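# Load vise with aluminum blank, tray finished parts

## Task

Place a single plain-gray aluminum blank flat on the two low loose bars inside the open vise, with neither bar tipped over. Its long side must be pressed against the fixed jaw (the end block that has no hoses), and its short end must touch the work stop (the short rod between the jaws). Put every finished part flat in the black outfeed tray with its pocket facing up. Every remaining blank, aluminum or brass, must finish entirely on the infeed plate (the plate with short pins), not stacked on another blank and not sitting on the pins. Each blank must finish either the same side up as the blanks began on the plate, or flipped over.

## Robot and tools

ROBOT. There are two 7-joint Franka FR3 arms, left_arm and right_arm. Each carries a Robotiq 140 two-finger gripper and a wrist camera. left_arm's fingers can fold at a hinge. A grip made in the outer quarter of its pads, near the tips, squeezes normally. A grip deeper toward the palm may be loose, may fail, or may let go later. If its fingertips are pushed tip-first into a surface, they fold easily unless they are fully closed. right_arm's fingers are rigid. The calibrated bases in the scene frame are left_arm at (+0.008, +0.343, +0.030) m and right_arm at (+0.048, -0.439, +0.030) m. Both are nearly unrotated, with z up.

FRAMES. The scene frame has its origin at table height, midway between the nominal bases. +x points out over the table, +z points up, and left_arm sits on +y. Each arm's end_effector_position, quaternion and wrist-camera pose are given in that arm's own base frame. cam_high and the table use the scene frame. end_effector_position is the point between the pads when closed. The fingers point along gripper +z and close along gripper y. Fingertips reach about 33 mm past that point at gaps up to 40 mm, and about 9 mm when fully open. Printed poses can be off by a few cm.

ROW FORMAT. Every command row has 20 numbers, each in [-1, 1]. The first 10 are left_arm: 7 joint numbers, then gripper position, force_limit, speed. The next 10 are right_arm in the same layout. Joints are listed in this order: elbow, waist, upper arm roll, shoulder, wrist pitch, forearm roll, wrist roll. Joint numbers are offsets, not poses. They count from the Joint targets shown at the start of the action or move. 1.0 equals 1.427 rad for waist, shoulder, upper arm roll and elbow; 3.044 rad for forearm roll; 2.596 rad for wrist pitch; 3.91 rad for wrist roll. Sending 0 holds an arm's targets. Ranges (rad) are: waist ±2.901, shoulder ±1.836, upper arm roll ±2.901, elbow -3.077 to -0.117, forearm roll ±2.876, wrist pitch 0.440 to 4.622, wrist roll ±3.051. Stay at least 0.05 rad inside these ranges, since passing one causes a torque fault. Gripper numbers are absolute commands. position: +1 is fully open (140 mm), about -0.8 makes the pads touch, and -1 closes until blocked. force_limit runs from -1 (about 14 N) through 0 (40 N) to +1 (58 N) at slow close. speed runs from -1 (about 30 mm/s) through 0 (140) to +1 (250). Faster closes squeeze much harder. To leave a gripper as it is, resend its last three numbers, because 0 counts as a command.

TOOLS.
execute_actions(actions, cameras): actions is a list of actions. Each action is a list of up to 15 rows, one per 1/30 s step, and the last row repeats to fill 15 steps. Each action counts as 0.5 s. An empty list just reports state. Joint offsets within an action are measured from targets at that action's start, so repeating one moves further. A joint asked to go more than 0.018 rad past its range refuses the action.
move(target, speed, blend, blocking, cameras): target is one row, or up to 15 rows. All offsets are from the current Joint targets, not from the previous waypoint. speed is the peak rate (rad/s) of the joint with the farthest to go: 0.01 to 2, default 0.5, either one value or one per waypoint. blend (rad) rounds off waypoint corners. Gripper numbers of later waypoints are applied on arrival, after a stop. There is no collision avoidance, and total time is capped at 10 s. Faster moves and targets set deeper past a contact hit harder.
wait(seconds 0 to 10), stop(), zoom_image(camera: cam_high, cam_left_wrist or cam_right_wrist; region [x0,y0,x1,y1], at most 504x504 px of the 896x504 image), clear_fault(arm), read_manual(section), finished_scene(scene 1 or 2).

RESULTS. Joint positions, velocities and targets are in rad and rad/s, using the same joint order. Next offsets count from Joint targets. Gripper object_status codes: 0 moving, 1 blocked while opening, 2 blocked while closing (a grasp), 3 reached position or pads met. Status updates 0.2 to 1.7 s after contact. position_measured is in counts: 3 is open, 75 is about 100 mm, 139 is 60 mm, 200 is 20 mm, 230 means the pads touch. To tighten a grip, raise force_limit and nudge position (e.g. -1 to -0.98). To loosen one, reopen and close slowly. Flange force (gripper x y z) and external joint torques estimate contact, noisily, and include held weight. The move line reports done, off_target, moving, held or fault, plus the worst joint error. "joint sent to its limit" means a joint was clipped at its range end. "joint command not followed" means the clearance check changed targets. A MOTOR HOT line warns that an over-temperature stop is near.

AVOID. Any net external force of 40 N, or joint contact torque at its limit (35/35/32/30 N m on the large joints, 12 on the wrist), stops the arm until clear_fault. Held weight counts toward this. Over-speed also stops it. If the arm is pinned by its grip, release before moving it. Don't let the arms strike or press each other. Don't drop parts, release them while moving, slam them, or grip hard on parts still resting on something. Keep everything on the table. Avoid stretched poses or long holds, which heat motors. Thinking time lets the scene keep running.

Each tool is called after ">>>" by a JSON object that holds its "name" and its "arguments".

## Session

>>> {"name": "execute_actions", "arguments": {"actions": []}}

Scene clock: 0.00 s.
left_arm: end_effector_position=(+0.1773, -0.2225, +0.2984) position_measured=3 object_status=3 end_effector_quat_wxyz=(-0.304, -0.357, +0.865, -0.182) | right_arm: end_effector_position=(+0.4602, +0.5841, +0.3235) position_measured=3 object_status=3 end_effector_quat_wxyz=(-0.361, +0.915, -0.176, -0.039)
Joint names: [elbow, waist, upper arm roll, shoulder, wrist pitch, forearm roll, wrist roll]
Joint positions: left_arm=[-2.711 -0.571 0.324 -0.837 1.675 -0.458 0.514] | right_arm=[-1.901 0.775 0.008 0.132 2.481 0.795 -0.941]
Joint velocities: within noise
Joint torques (N m): no reading
External joint torques (N m): no reading
Flange force (N): no reading
Joint targets: left_arm=[-2.711 -0.571 0.324 -0.837 1.675 -0.458 0.514] | right_arm=[-1.901 0.775 0.008 0.132 2.481 0.795 -0.941]
Tool commands: left_gripper/position=+1.0 left_gripper/force_limit=+1.0 left_gripper/speed=+1.0 right_gripper/position=+1.0 right_gripper/force_limit=+1.0 right_gripper/speed=+1.0

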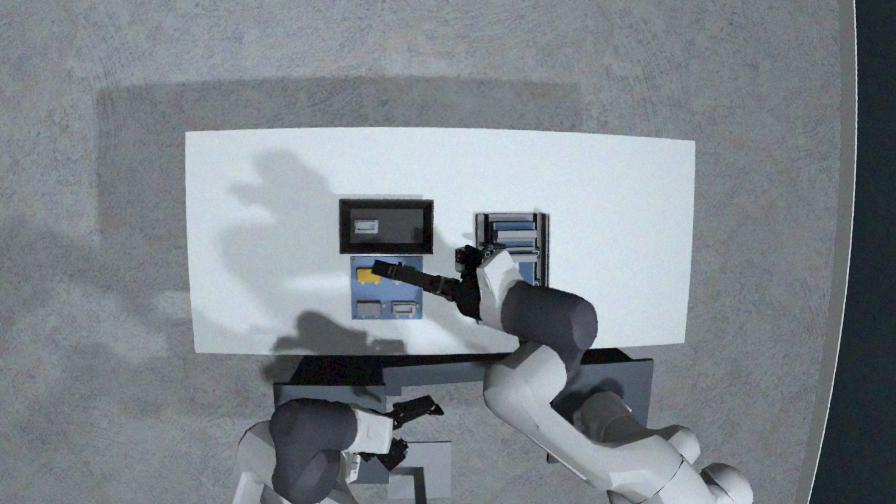

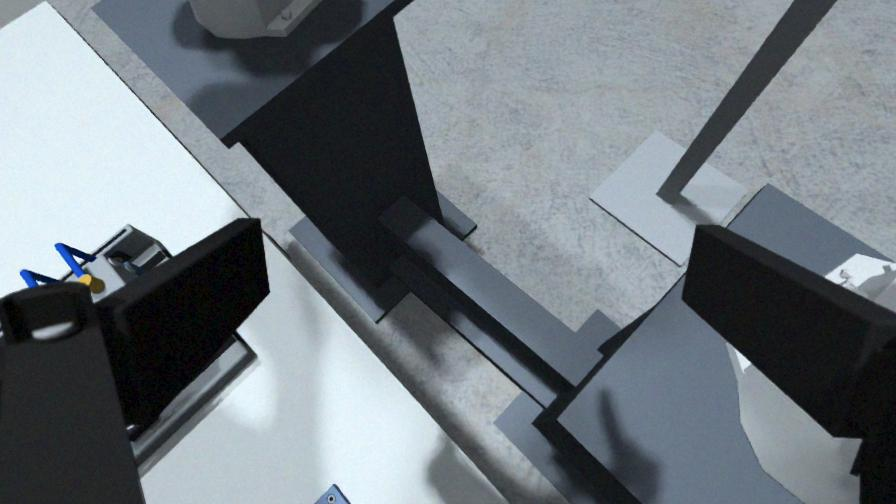

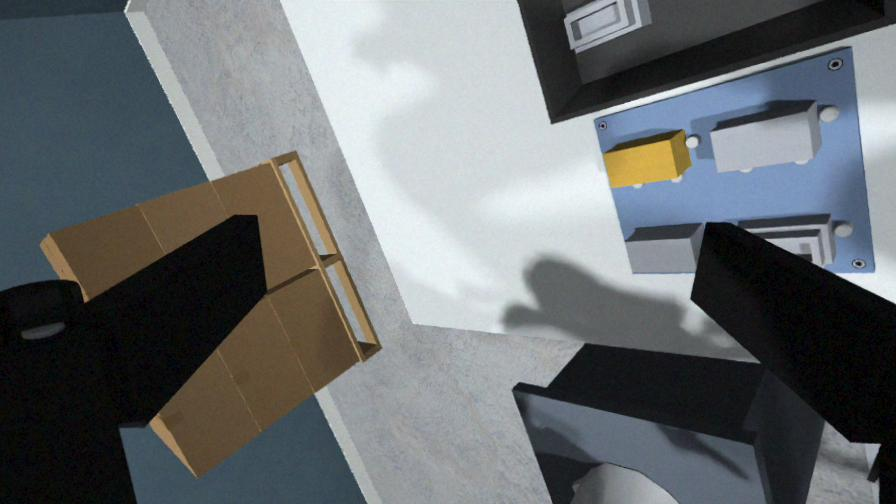

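>>> {"name": "zoom_image", "arguments": {"camera": "cam_high", "region": [320, 180, 580, 340]}}

>>> {"name": "zoom_image", "arguments": {"camera": "cam_right_wrist", "region": [500, 0, 896, 300]}}

>>> {"name": "zoom_image", "arguments": {"camera": "cam_left_wrist", "region": [0, 180, 300, 504]}}

Scaled by 1.938 from the camera's 896x504 image, which has a finer 1280x720 frame.

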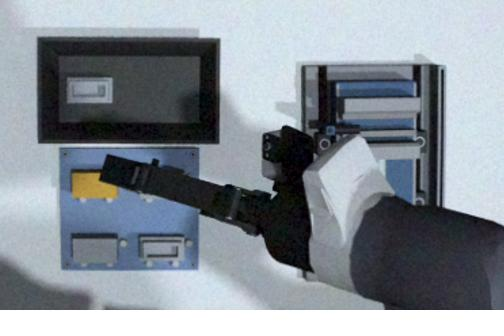

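Scaled by 1.273 from the camera's 896x504 image, which has a finer 1280x720 frame.

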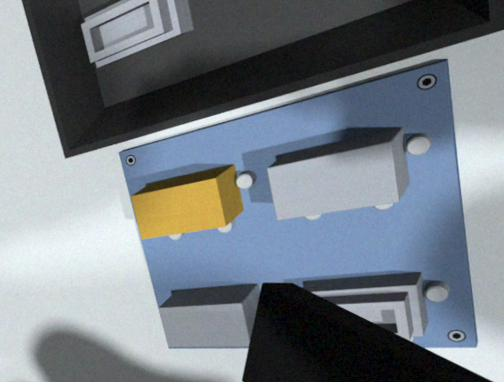

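Scaled by 1.556 from the camera's 896x504 image, which has a finer 1280x720 frame.

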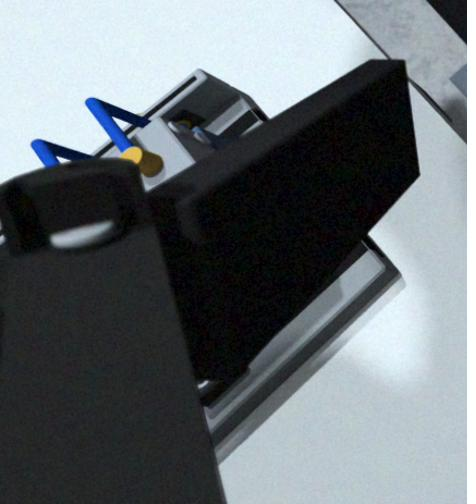

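>>> {"name": "move", "arguments": {"target": [[0,0,0,0,0,0,0,1,1,1,-0.319,-0.543,-0.0056,-0.643,-0.3505,-0.261,0,1,1,1],[0.4296,0.1388,-0.227,0.4029,0.062,0.1505,0.1749,1,1,1,-0.319,-0.543,-0.0056,-0.643,-0.3505,-0.261,0,1,1,1]], "speed": [0.8, 0.7]}}

Scene clock: 77.73 s.
left_arm: end_effector_position=(+0.4436, -0.1748, +0.3202) position_measured=3 object_status=3 end_effector_quat_wxyz=(-0.001, -0.003, +1.000, -0.002) | right_arm: end_effector_position=(+0.3087, +0.0013, +0.3797) position_measured=3 object_status=3 end_effector_quat_wxyz=(-0.003, +0.951, -0.309, +0.002)
Joint names: [elbow, waist, upper arm roll, shoulder, wrist pitch, forearm roll, wrist roll]
Joint positions: left_arm=[-2.099 -0.374 0.001 -0.264 1.833 -0.004 1.193] | right_arm=[-2.354 0.002 -0.001 -0.784 1.575 0.003 -0.941]
Joint velocities: left_arm=[0 0 0 0 0.002 0 0.006] | right_arm=[within noise]
Joint torques (N m): left_arm=[25.02 0.94 0.23 -22.7 2.75 1.16 0.15] | right_arm=[25.36 -0.72 -0.01 -5.34 2.4 0.48 -0.09]
External joint torques (N m): left_arm=[0.42 0.96 0.5 0.43 0.3 0.42 0.15] | right_arm=[1.24 -0.7 0.63 -0.24 -0.26 -0.34 -0.09]
Flange force (N): left_arm=[-3.0 0.7 -0.2] | right_arm=[0.9 -0.7 -4.2]
Joint targets: left_arm=[-2.098 -0.373 0.000 -0.263 1.836 0.000 1.198] | right_arm=[-2.356 0.000 0.000 -0.786 1.571 0.001 -0.941]
move: done
camera_calibration:
cam_left_wrist: T_world_to_cam=[[-0.0049248, 0.999985, -0.0021842, 0.184633], [0.941933, 0.00537227, 0.335757, -0.51637], [0.335764, -0.000403838, -0.941946, 0.295522], [0, 0, 0, 1]] pos_world=[0.388069, -0.181736, 0.452144]
cam_right_wrist: T_world_to_cam=[[-0.57447, -0.818408, -0.0138684, 0.193157], [-0.771026, 0.535368, 0.344817, 0.110538], [-0.274776, 0.20878, -0.938567, 0.576438], [0, 0, 0, 1]] pos_world=[0.354582, -0.0214463, 0.505589]

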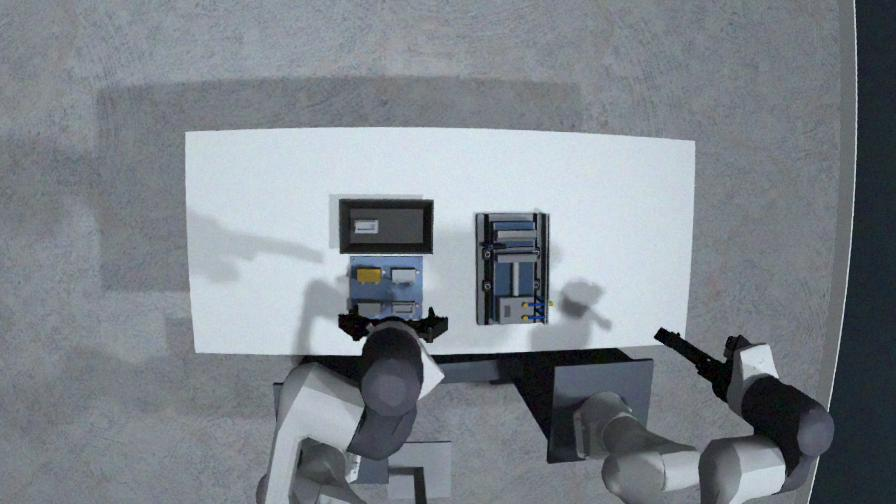

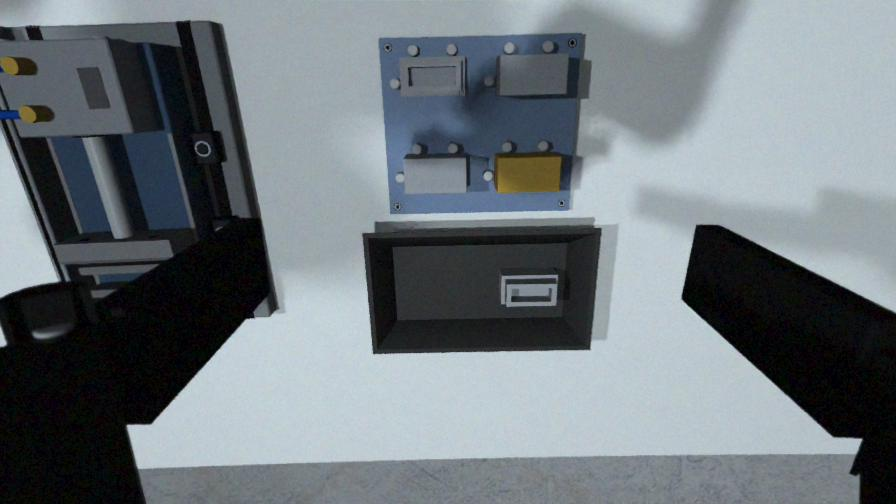

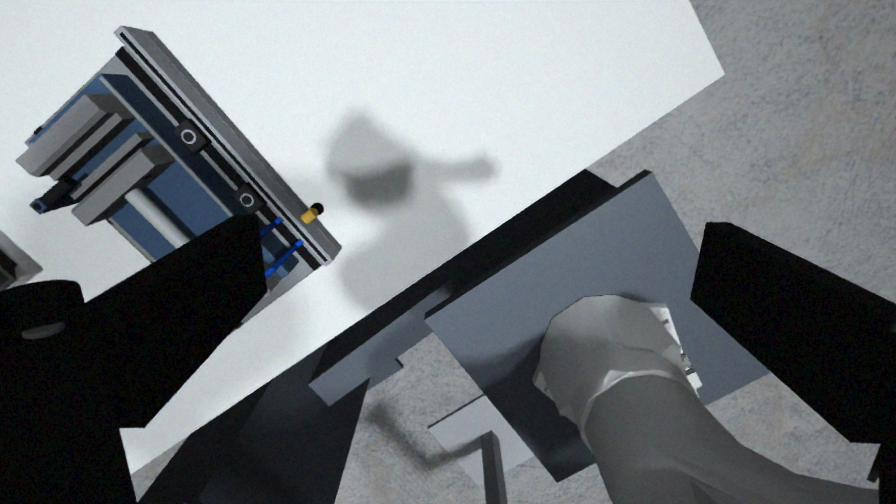

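>>> {"name": "zoom_image", "arguments": {"camera": "cam_high", "region": [455, 200, 575, 335]}}

>>> {"name": "zoom_image", "arguments": {"camera": "cam_high", "region": [325, 185, 450, 330]}}

>>> {"name": "zoom_image", "arguments": {"camera": "cam_right_wrist", "region": [0, 0, 350, 300]}}

>>> {"name": "zoom_image", "arguments": {"camera": "cam_left_wrist", "region": [360, 20, 620, 360]}}

Scaled by 3.733 from the camera's 896x504 image, which has a finer 1280x720 frame.

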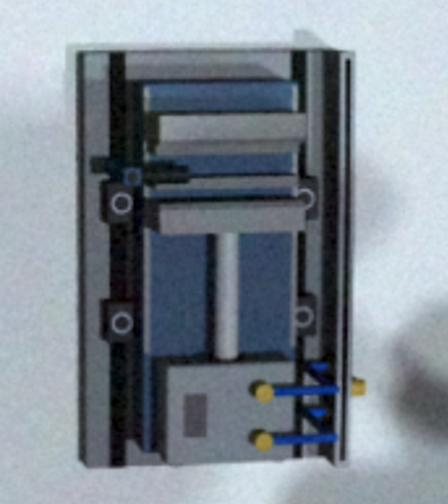

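Scaled by 3.476 from the camera's 896x504 image, which has a finer 1280x720 frame.

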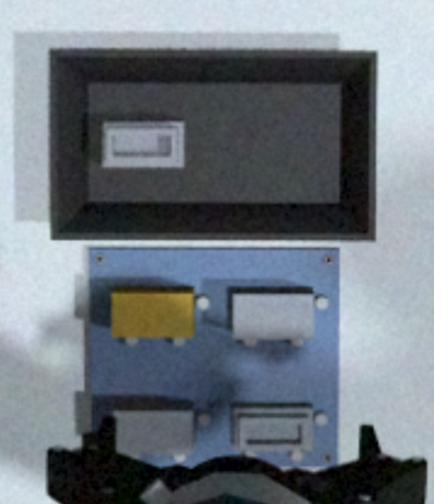

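Scaled by 1.440 from the camera's 896x504 image, which has a finer 1280x720 frame.

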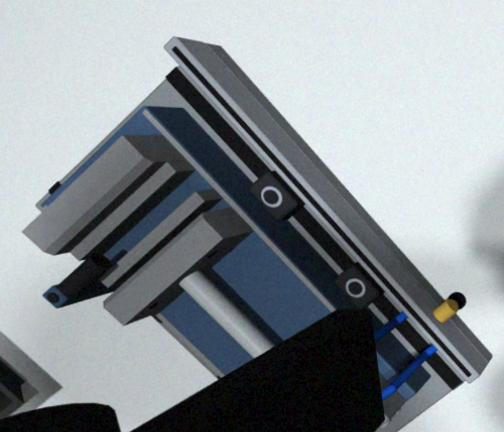

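Scaled by 1.482 from the camera's 896x504 image, which has a finer 1280x720 frame.

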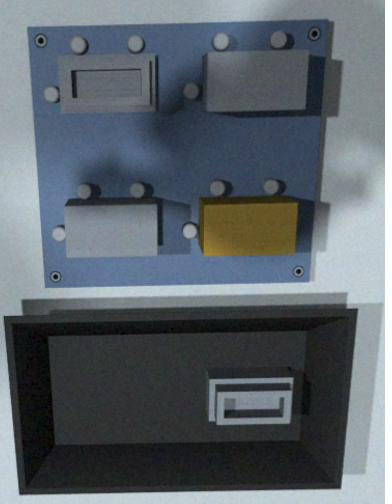

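>>> {"name": "move", "arguments": {"target": [0,0,0,0,0,0,0,1,1,1,0.161,0.4008,0,0.5006,0.1863,0,0.7887,1,1,1], "speed": 1.2, "cameras": ["cam_high","cam_right_wrist"]}}

>>> {"name": "zoom_image", "arguments": {"camera": "cam_right_wrist", "region": [240, 60, 660, 420]}}

Scene clock: 155.30 s.
left_arm: end_effector_position=(+0.4439, -0.1748, +0.3204) position_measured=3 object_status=3 end_effector_quat_wxyz=(-0.001, -0.002, +1.000, -0.002) | right_arm: end_effector_position=(+0.4410, +0.2835, +0.2295) position_measured=3 object_status=3 end_effector_quat_wxyz=(-0.003, +0.000, +1.000, +0.000)
Joint names: [elbow, waist, upper arm roll, shoulder, wrist pitch, forearm roll, wrist roll]
Joint positions: left_arm=[-2.099 -0.374 0.001 -0.264 1.834 -0.004 1.195] | right_arm=[-2.128 0.57 0 -0.073 2.051 0.003 2.138]
Joint velocities: left_arm=[within noise] | right_arm=[0.001 0 0 0.001 0.001 0.002 0.004]
Joint torques (N m): left_arm=[24.85 0.96 0.36 -22.77 2.7 1.09 0.1] | right_arm=[25.94 0.13 0.57 -28.87 2.64 0.52 0.03]
External joint torques (N m): left_arm=[0.27 0.91 0.55 0.32 0.25 0.34 0.1] | right_arm=[1.74 0.25 0.76 0.6 0.21 -0.25 0.03]
Flange force (N): left_arm=[-2.3 0.8 0.0] | right_arm=[-5.9 5.0 -1.9]
Joint targets: left_arm=[-2.098 -0.373 0.000 -0.263 1.836 0.000 1.198] | right_arm=[-2.126 0.572 0.000 -0.072 2.055 0.001 2.143]
move: done
camera_calibration:
cam_right_wrist: T_world_to_cam=[[-0.0182182, 0.999807, -0.00731836, -0.264313], [0.939594, 0.0196224, 0.341729, -0.494235], [0.341807, -0.000650597, -0.93977, 0.200688], [0, 0, 0, 1]] pos_world=[0.390968, 0.274091, 0.355561]
Images, in order (width x height): cam_high 896x504, cam_right_wrist 896x504.

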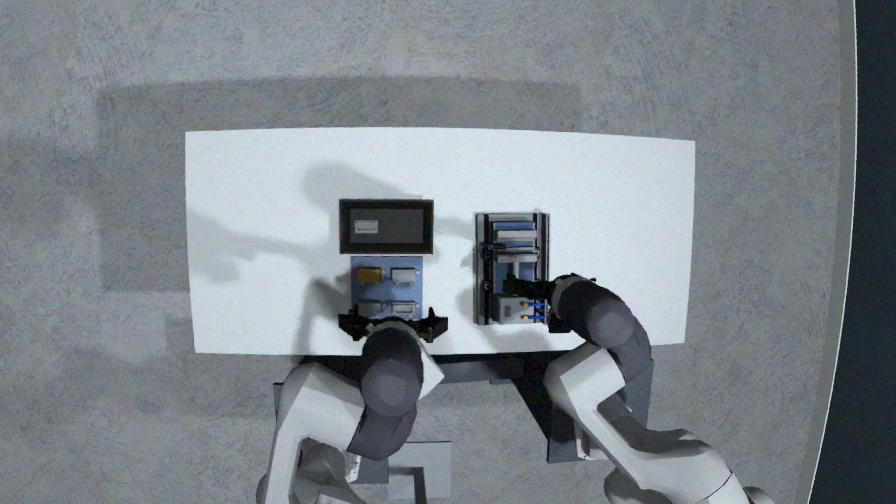

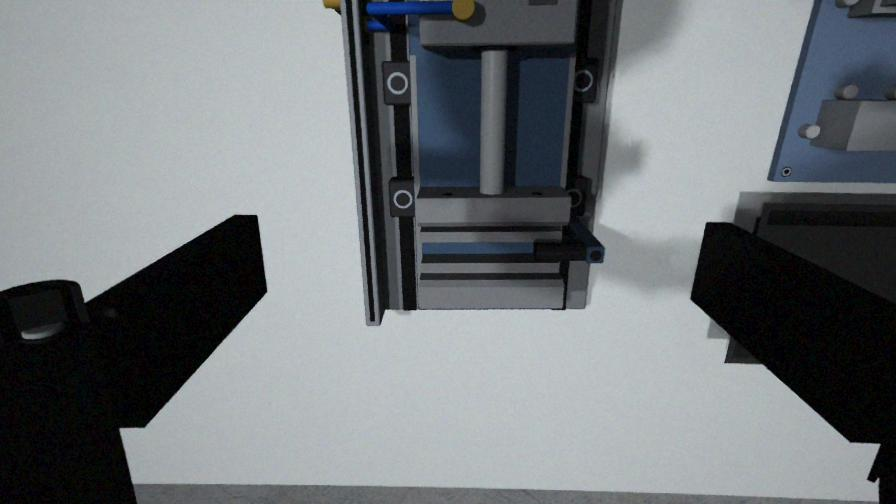

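Scaled by 1.200 from the camera's 896x504 image, which has a finer 1280x720 frame.

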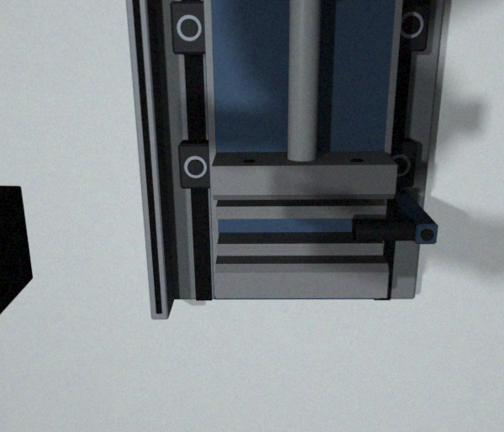

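>>> {"name": "zoom_image", "arguments": {"camera": "cam_right_wrist", "region": [400, 170, 620, 330]}}

Scaled by 2.291 from the camera's 896x504 image, which has a finer 1280x720 frame.

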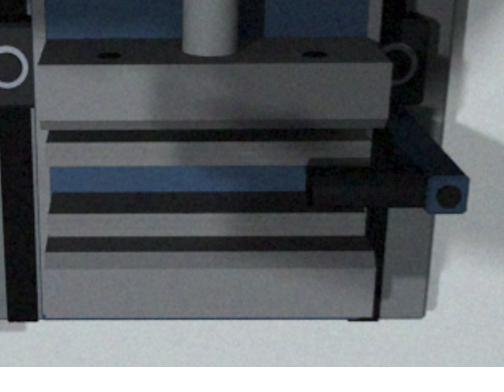

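>>> {"name": "move", "arguments": {"target": [0,0,0,0,0,0,0,1,1,1,0.0452,-0.0349,0,0.143,0.05335,0,-0.0128,1,1,1], "speed": 0.4, "cameras": ["cam_right_wrist"]}}

>>> {"name": "zoom_image", "arguments": {"camera": "cam_right_wrist", "region": [380, 140, 640, 320]}}

Scene clock: 176.63 s.
left_arm: end_effector_position=(+0.4440, -0.1748, +0.3204) position_measured=3 object_status=3 end_effector_quat_wxyz=(-0.001, -0.002, +1.000, -0.002) | right_arm: end_effector_position=(+0.4925, +0.2849, +0.1583) position_measured=3 object_status=3 end_effector_quat_wxyz=(-0.004, +0.003, +1.000, -0.001)
Joint names: [elbow, waist, upper arm roll, shoulder, wrist pitch, forearm roll, wrist roll]
Joint positions: left_arm=[-2.099 -0.374 0.001 -0.264 1.834 -0.003 1.195] | right_arm=[-2.063 0.524 0 0.133 2.189 0.003 2.098]
Joint velocities: left_arm=[within noise] | right_arm=[0.001 0 0.001 0.001 0.004 -0.001 -0.004]
Joint torques (N m): left_arm=[24.77 0.92 0.41 -22.8 2.68 1.07 0.1] | right_arm=[25.09 -0.7 0.92 -35.15 2.69 0.48 -0.19]
External joint torques (N m): left_arm=[0.16 1.02 0.75 0.32 0.23 0.33 0.1] | right_arm=[1.79 -0.79 0.71 0.51 0.27 -0.23 -0.19]
Flange force (N): left_arm=[-2.1 1.3 0.3] | right_arm=[-7.1 3.5 -0.8]
Joint targets: left_arm=[-2.098 -0.373 0.000 -0.263 1.836 0.000 1.198] | right_arm=[-2.062 0.522 0.000 0.132 2.193 0.001 2.093]
move: done
camera_calibration:
cam_right_wrist: T_world_to_cam=[[-0.0112717, 0.999897, -0.00887899, -0.268422], [0.940559, 0.0136162, 0.339358, -0.516688], [0.339444, -0.00452609, -0.940616, 0.118543], [0, 0, 0, 1]] pos_world=[0.442711, 0.275966, 0.284462]
Images, in order (width x height): cam_right_wrist 896x504.

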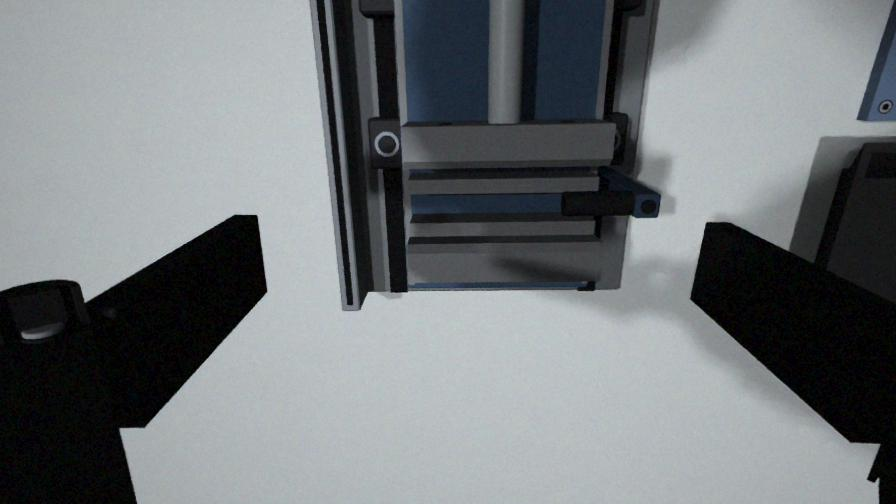

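Scaled by 1.938 from the camera's 896x504 image, which has a finer 1280x720 frame.

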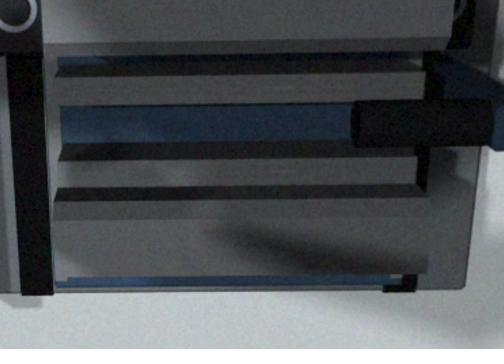

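>>> {"name": "move", "arguments": {"target": [-0.4137,-0.1126,0,-0.1023,0.1708,0,-0.04115,1,1,1,0.2302,-0.0481,0,0.1609,-0.0377,0,-0.0176,1,1,1], "speed": 0.5, "cameras": ["cam_left_wrist","cam_right_wrist"]}}

>>> {"name": "zoom_image", "arguments": {"camera": "cam_right_wrist", "region": [360, 60, 680, 300]}}

>>> {"name": "zoom_image", "arguments": {"camera": "cam_left_wrist", "region": [300, 100, 680, 420]}}

Scene clock: 200.03 s.
left_arm: end_effector_position=(+0.3296, -0.1944, +0.1494) position_measured=3 object_status=3 end_effector_quat_wxyz=(-0.002, +0.000, +1.000, +0.000) | right_arm: end_effector_position=(+0.5853, +0.2868, +0.1606) position_measured=3 object_status=3 end_effector_quat_wxyz=(+0.001, +0.002, +1.000, +0.002)
Joint names: [elbow, waist, upper arm roll, shoulder, wrist pitch, forearm roll, wrist roll]
Joint positions: left_arm=[-2.687 -0.532 0.001 -0.407 2.277 -0.003 1.043] | right_arm=[-1.735 0.455 0 0.36 2.1 0.003 2.028]
Joint velocities: left_arm=[0.001 0 0 0 0.001 0.001 -0.004] | right_arm=[within noise]
Joint torques (N m): left_arm=[22.27 0.22 0.51 -16.54 2.76 0.85 -0.17] | right_arm=[25.88 -0.53 1.12 -42.53 2.15 0.5 -0.37]
External joint torques (N m): left_arm=[-0.19 0.22 0.87 -0.58 0.31 0.27 -0.17] | right_arm=[1.78 -0.53 0.77 1.19 -0.32 -0.26 -0.37]
Flange force (N): left_arm=[1.3 2.4 0.2] | right_arm=[-11.4 4.8 -1.6]
Joint targets: left_arm=[-2.688 -0.533 0.000 -0.409 2.279 0.000 1.037] | right_arm=[-1.733 0.453 0.000 0.362 2.095 0.001 2.025]
move: done
camera_calibration:
cam_left_wrist: T_world_to_cam=[[0.00152478, 0.999999, 0.000470474, 0.20082], [0.942513, -0.00159434, 0.334165, -0.352819], [0.334166, -0.0000661012, -0.942514, 0.173597], [0, 0, 0, 1]] pos_world=[0.27422, -0.201371, 0.281423]
cam_right_wrist: T_world_to_cam=[[-0.0125673, 0.999916, -0.00316356, -0.269441], [0.936882, 0.0128805, 0.349408, -0.604105], [0.34942, 0.00142722, -0.936965, 0.0811046], [0, 0, 0, 1]] pos_world=[0.534249, 0.277083, 0.286219]
Images, in order (width x height): cam_left_wrist 896x504, cam_right_wrist 896x504.

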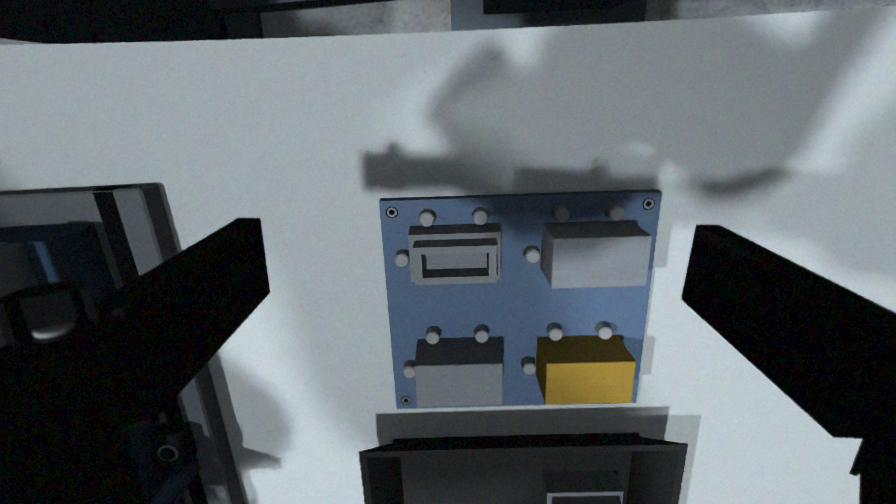

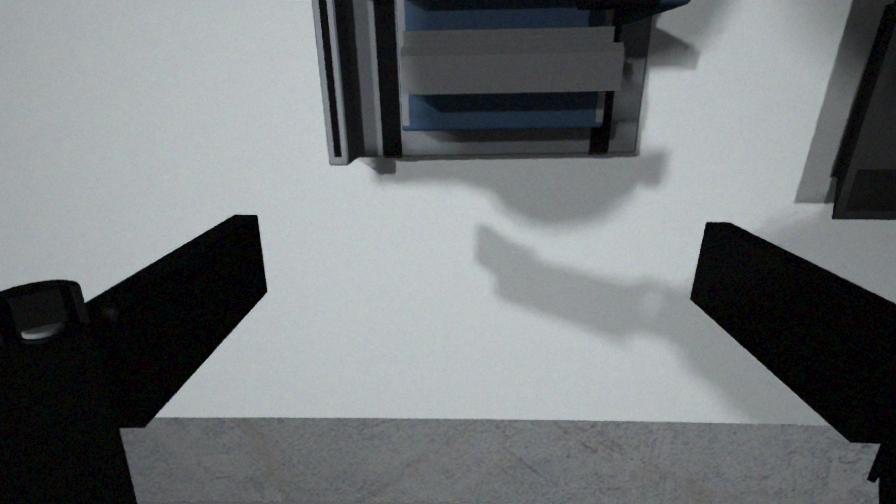

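Scaled by 1.575 from the camera's 896x504 image, which has a finer 1280x720 frame.

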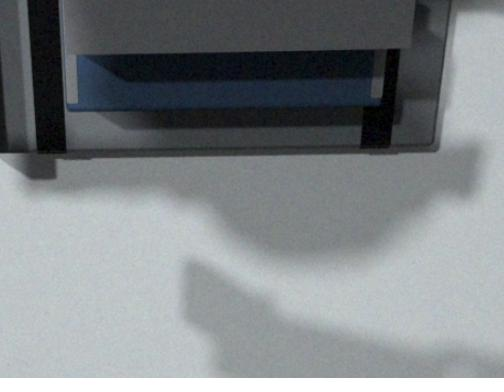

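Scaled by 1.326 from the camera's 896x504 image, which has a finer 1280x720 frame.

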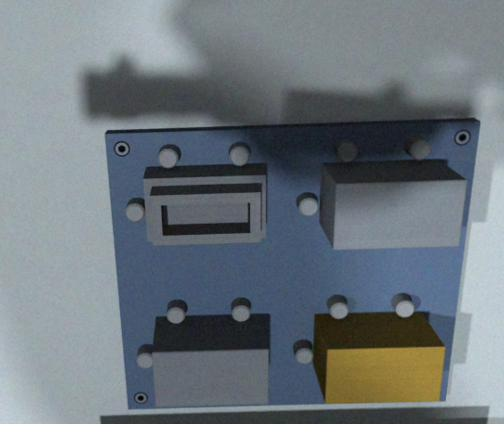

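>>> {"name": "zoom_image", "arguments": {"camera": "cam_left_wrist", "region": [380, 190, 520, 300]}}

>>> {"name": "zoom_image", "arguments": {"camera": "cam_left_wrist", "region": [500, 420, 660, 504]}}

Scaled by 3.600 from the camera's 896x504 image, which has a finer 1280x720 frame.

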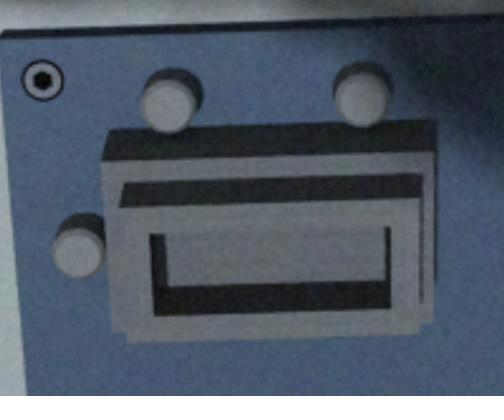

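Scaled by 3.150 from the camera's 896x504 image, which has a finer 1280x720 frame.

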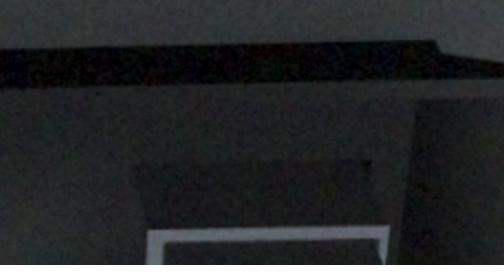

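>>> {"name": "move", "arguments": {"target": [0.0514,0.0399,0,0.1848,0.0733,0,-0.3957,-0.2,-0.05,0,-0.2754,0.0834,0,-0.3041,-0.0154,0,0.0302,1,1,1], "speed": 0.8, "cameras": ["cam_left_wrist"]}}

>>> {"name": "zoom_image", "arguments": {"camera": "cam_left_wrist", "region": [250, 100, 650, 420]}}

Scene clock: 287.80 s.
left_arm: end_effector_position=(+0.3785, -0.1962, +0.0897) position_measured=154 object_status=3 end_effector_quat_wxyz=(+0.001, +0.718, -0.696, -0.001) | right_arm: end_effector_position=(+0.4441, +0.2858, +0.2306) position_measured=3 object_status=3 end_effector_quat_wxyz=(+0.002, +0.000, +1.000, +0.003)
Joint names: [elbow, waist, upper arm roll, shoulder, wrist pitch, forearm roll, wrist roll]
Joint positions: left_arm=[-2.616 -0.478 0.001 -0.147 2.467 -0.003 -0.505] | right_arm=[-2.125 0.571 0 -0.071 2.06 0.003 2.139]
Joint velocities: left_arm=[0 0 0.002 0 0.001 0 -0.005] | right_arm=[within noise]
Joint torques (N m): left_arm=[20.88 0.95 0.69 -22.7 2.92 0.74 -0.23] | right_arm=[25.36 0.1 0.69 -29.7 2.18 0.53 0.1]
External joint torques (N m): left_arm=[0.32 1 0.88 0.55 0.31 0.26 -0.23] | right_arm=[1.15 0.1 0.76 -0.11 -0.27 -0.25 0.1]
Flange force (N): left_arm=[-0.4 -3.0 2.0] | right_arm=[-2.6 2.9 -2.7]
Joint targets: left_arm=[-2.615 -0.476 0.000 -0.145 2.469 0.000 -0.510] | right_arm=[-2.126 0.572 0.000 -0.072 2.055 0.001 2.143]
move: done
camera_calibration:
cam_left_wrist: T_world_to_cam=[[-0.999559, -0.0293825, 0.00419298, 0.379146], [-0.0262378, 0.940806, 0.337929, 0.172284], [-0.013874, 0.33767, -0.941162, 0.298886], [0, 0, 0, 1]] pos_world=[0.387646, -0.25187, 0.221491]
Images, in order (width x height): cam_left_wrist 896x504.

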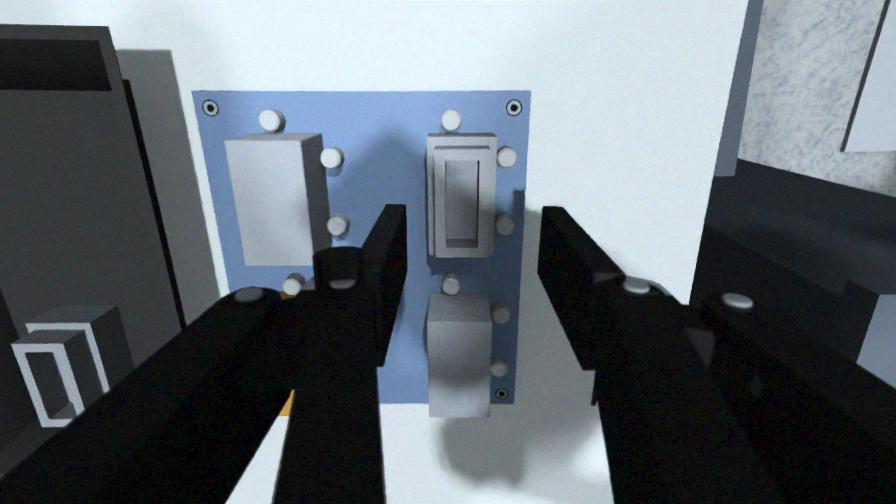

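Scaled by 1.260 from the camera's 896x504 image, which has a finer 1280x720 frame.

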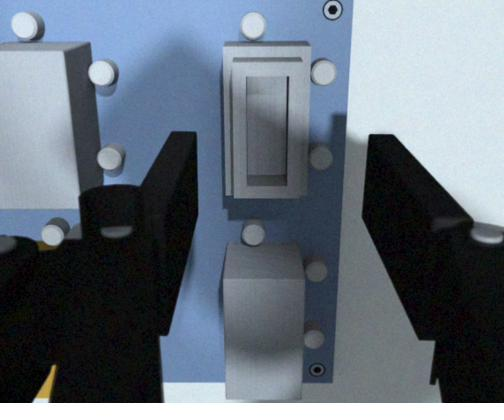

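>>> {"name": "move", "arguments": {"target": [-0.00876,-0.0021,0,0.0942,0.057,0,-0.0008,-0.2,-0.05,0,0,0,0,0,0,0,0,1,1,1], "speed": 0.15, "cameras": ["cam_left_wrist"]}}

>>> {"name": "zoom_image", "arguments": {"camera": "cam_left_wrist", "region": [320, 100, 620, 340]}}

Scene clock: 317.30 s.
left_arm: end_effector_position=(+0.3828, -0.1983, +0.0411) position_measured=154 object_status=3 end_effector_quat_wxyz=(+0.001, +0.719, -0.695, +0.000) | right_arm: end_effector_position=(+0.4439, +0.2858, +0.2305) position_measured=3 object_status=3 end_effector_quat_wxyz=(+0.001, +0.000, +1.000, +0.003)
Joint names: [elbow, waist, upper arm roll, shoulder, wrist pitch, forearm roll, wrist roll]
Joint positions: left_arm=[-2.627 -0.478 0.001 -0.012 2.614 -0.003 -0.51] | right_arm=[-2.125 0.571 0 -0.071 2.059 0.003 2.14]
Joint velocities: left_arm=[-0.002 -0.001 -0.001 -0.001 0.005 0 0.001] | right_arm=[within noise]
Joint torques (N m): left_arm=[18.45 0.2 0.78 -25.35 2.95 0.66 -0.24] | right_arm=[25.5 0.13 0.69 -29.59 2.22 0.57 0.07]
External joint torques (N m): left_arm=[0.06 0.26 0.85 0.42 0.35 0.26 -0.24] | right_arm=[1.1 0.17 0.8 0.28 -0.26 -0.21 0.07]
Flange force (N): left_arm=[-0.2 -1.2 2.2] | right_arm=[-3.4 3.5 -2.3]
Joint targets: left_arm=[-2.627 -0.479 0.000 -0.011 2.617 0.000 -0.513] | right_arm=[-2.126 0.572 0.000 -0.072 2.055 0.001 2.143]
move: done
camera_calibration:
cam_left_wrist: T_world_to_cam=[[-0.999406, -0.034412, 0.00186648, 0.3827], [-0.031767, 0.940879, 0.337249, 0.192929], [-0.0133615, 0.336989, -0.941414, 0.25352], [0, 0, 0, 1]] pos_world=[0.391988, -0.253787, 0.172888]
Images, in order (width x height): cam_left_wrist 896x504.

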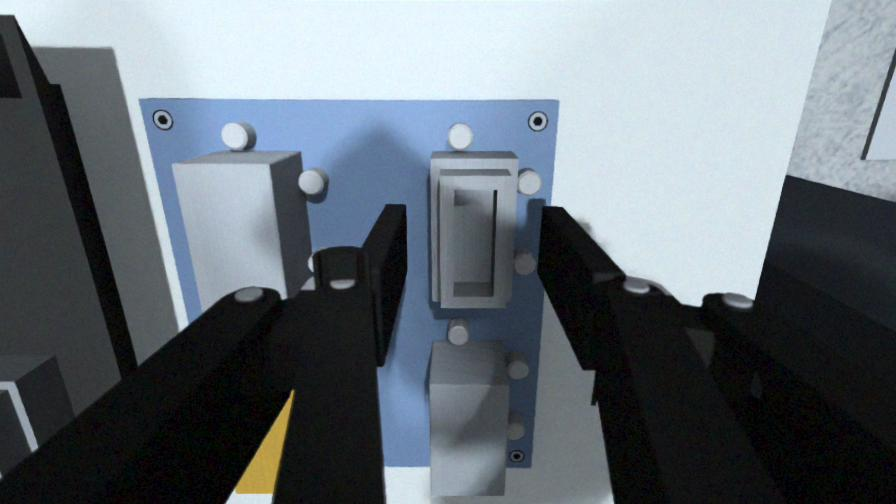

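Scaled by 1.680 from the camera's 896x504 image, which has a finer 1280x720 frame.

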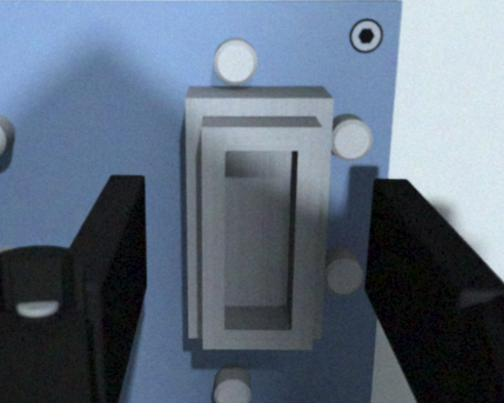

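>>> {"name": "move", "arguments": {"target": [-0.0044,-0.00105,0,0.0205,0.0137,0,-0.0004,-0.2,-0.05,0,0,0,0,0,0,0,0,1,1,1], "speed": 0.05, "cameras": ["cam_left_wrist"]}}

>>> {"name": "zoom_image", "arguments": {"camera": "cam_left_wrist", "region": [320, 100, 620, 340]}}

Scene clock: 347.23 s.
left_arm: end_effector_position=(+0.3817, -0.1983, +0.0296) position_measured=154 object_status=3 end_effector_quat_wxyz=(+0.001, +0.719, -0.695, +0.000) | right_arm: end_effector_position=(+0.4439, +0.2857, +0.2305) position_measured=3 object_status=3 end_effector_quat_wxyz=(+0.001, +0.000, +1.000, +0.002)
Joint names: [elbow, waist, upper arm roll, shoulder, wrist pitch, forearm roll, wrist roll]
Joint positions: left_arm=[-2.632 -0.479 0.001 0.017 2.65 -0.003 -0.511] | right_arm=[-2.125 0.571 0 -0.071 2.059 0.003 2.14]
Joint velocities: left_arm=[-0.001 0.001 0 0 0.003 0.001 -0.001] | right_arm=[within noise]
Joint torques (N m): left_arm=[17.7 0.16 0.78 -25.76 2.92 0.63 -0.18] | right_arm=[25.6 0.05 0.65 -29.56 2.27 0.55 0.03]
External joint torques (N m): left_arm=[-0.13 0.12 0.73 0.43 0.33 0.26 -0.18] | right_arm=[1.33 0.02 0.7 0.1 -0.19 -0.23 0.03]
Flange force (N): left_arm=[-0.3 -0.6 2.2] | right_arm=[-3.8 3.3 -2.6]
Joint targets: left_arm=[-2.633 -0.481 0.000 0.019 2.653 0.000 -0.515] | right_arm=[-2.126 0.572 0.000 -0.072 2.055 0.001 2.143]
move: done
camera_calibration:
cam_left_wrist: T_world_to_cam=[[-0.999402, -0.0345513, 0.00138959, 0.381572], [-0.0320604, 0.940911, 0.337133, 0.196956], [-0.0129559, 0.336887, -0.941456, 0.242531], [0, 0, 0, 1]] pos_world=[0.390801, -0.25384, 0.161401]
Images, in order (width x height): cam_left_wrist 896x504.

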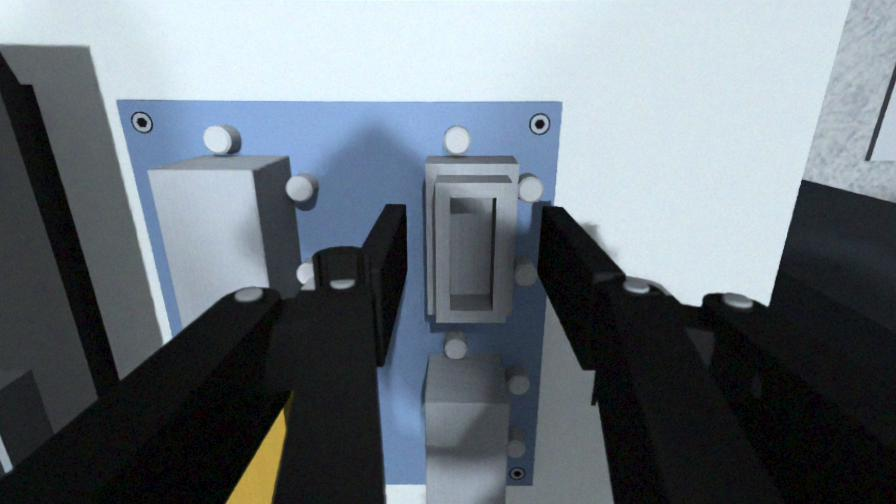

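Scaled by 1.680 from the camera's 896x504 image, which has a finer 1280x720 frame.

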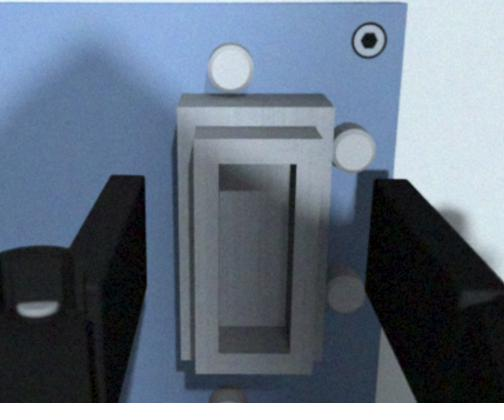

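>>> {"name": "move", "arguments": {"target": [0,0,0,0,0,0,0,-1,-0.05,-1,0,0,0,0,0,0,0,1,1,1], "speed": 0.1, "cameras": ["cam_left_wrist"]}}

Scene clock: 361.13 s.
left_arm: end_effector_position=(+0.3819, -0.1985, +0.0296) position_measured=181 object_status=0 end_effector_quat_wxyz=(+0.001, +0.720, -0.694, +0.001) | right_arm: end_effector_position=(+0.4438, +0.2857, +0.2305) position_measured=3 object_status=3 end_effector_quat_wxyz=(+0.001, +0.000, +1.000, +0.002)
Joint names: [elbow, waist, upper arm roll, shoulder, wrist pitch, forearm roll, wrist roll]
Joint positions: left_arm=[-2.633 -0.479 0.001 0.017 2.651 -0.003 -0.511] | right_arm=[-2.125 0.571 0 -0.071 2.059 0.003 2.14]
Joint velocities: within noise
Joint torques (N m): left_arm=[17 0.22 0.71 -24.41 2.89 0.63 -0.2] | right_arm=[25.56 0.07 0.64 -29.56 2.24 0.54 0.07]
External joint torques (N m): left_arm=[-0.96 0.24 0.71 1.97 0.27 0.27 -0.2] | right_arm=[1.34 0.08 0.73 0.01 -0.21 -0.24 0.07]
Flange force (N): left_arm=[0.1 -1.5 6.5] | right_arm=[-3.5 3.3 -2.8]
Joint targets: left_arm=[-2.633 -0.481 0.000 0.019 2.653 0.000 -0.515] | right_arm=[-2.126 0.572 0.000 -0.072 2.055 0.001 2.143]
move: done
camera_calibration:
cam_left_wrist: T_world_to_cam=[[-0.999395, -0.0347832, 0.000444986, 0.381785], [-0.0326033, 0.941068, 0.336641, 0.197355], [-0.0121282, 0.336423, -0.941633, 0.242225], [0, 0, 0, 1]] pos_world=[0.390927, -0.253935, 0.161479]
Images, in order (width x height): cam_left_wrist 896x504.

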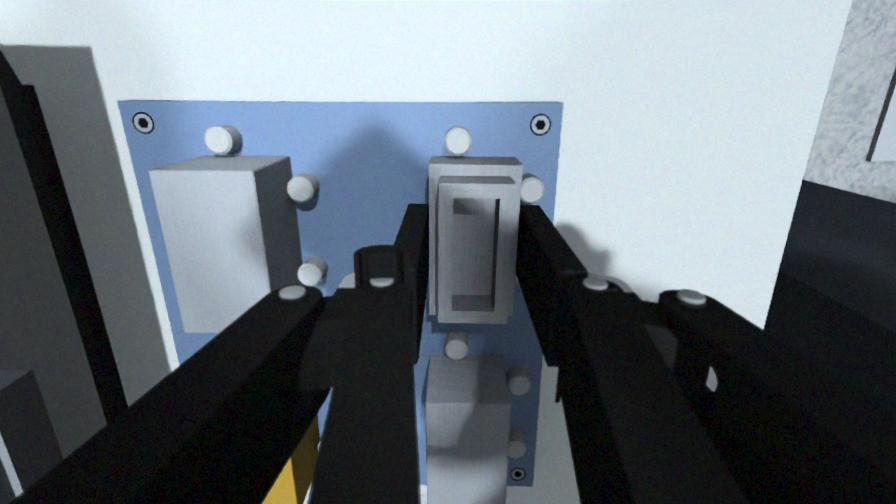

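>>> {"name": "wait", "arguments": {"seconds": 0.5, "cameras": ["cam_left_wrist"]}}

>>> {"name": "zoom_image", "arguments": {"camera": "cam_left_wrist", "region": [360, 130, 600, 340]}}

Scene clock: 365.17 s.
left_arm: end_effector_position=(+0.3819, -0.1985, +0.0296) position_measured=181 object_status=2 end_effector_quat_wxyz=(+0.001, +0.720, -0.694, +0.001) | right_arm: end_effector_position=(+0.4438, +0.2857, +0.2305) position_measured=3 object_status=3 end_effector_quat_wxyz=(+0.001, +0.000, +1.000, +0.002)
Joint names: [elbow, waist, upper arm roll, shoulder, wrist pitch, forearm roll, wrist roll]
Joint positions: left_arm=[-2.633 -0.479 0.001 0.017 2.651 -0.003 -0.511] | right_arm=[-2.125 0.571 0 -0.071 2.059 0.003 2.14]
Joint velocities: within noise
Joint torques (N m): left_arm=[17.08 0.26 0.74 -24.41 2.94 0.62 -0.2] | right_arm=[25.68 0.13 0.6 -29.48 2.25 0.56 0.05]
External joint torques (N m): left_arm=[-0.81 0.28 0.75 1.85 0.33 0.25 -0.2] | right_arm=[1.32 0.13 0.67 0.33 -0.22 -0.22 0.05]
Flange force (N): left_arm=[0.1 -1.7 6.3] | right_arm=[-4.3 3.8 -2.5]
Joint targets: left_arm=[-2.633 -0.481 0.000 0.019 2.653 0.000 -0.515] | right_arm=[-2.126 0.572 0.000 -0.072 2.055 0.001 2.143]
Tool commands: left_gripper/position=-1.0 left_gripper/force_limit=-0.05 left_gripper/speed=-1.0 right_gripper/position=+1.0 right_gripper/force_limit=+1.0 right_gripper/speed=+1.0
wait: 0.50 s; at rest from the start
camera_calibration:
cam_left_wrist: T_world_to_cam=[[-0.999394, -0.0348182, 0.000440725, 0.381779], [-0.0326376, 0.941066, 0.336644, 0.197367], [-0.0121361, 0.336425, -0.941632, 0.242229], [0, 0, 0, 1]] pos_world=[0.390929, -0.253934, 0.16148]
Images, in order (width x height): cam_left_wrist 896x504.

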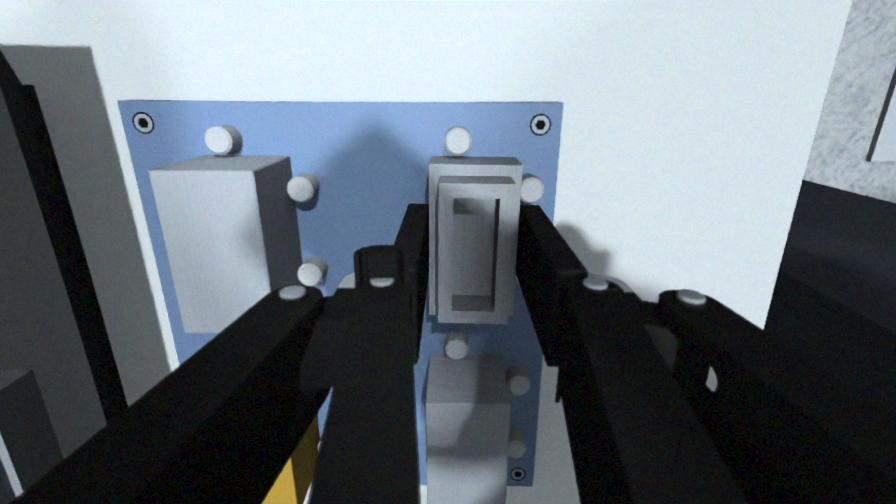

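Scaled by 2.100 from the camera's 896x504 image, which has a finer 1280x720 frame.

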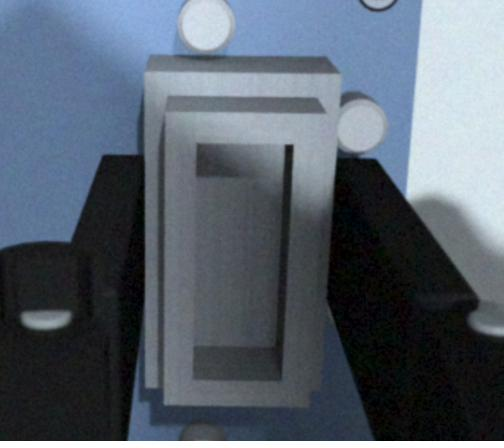

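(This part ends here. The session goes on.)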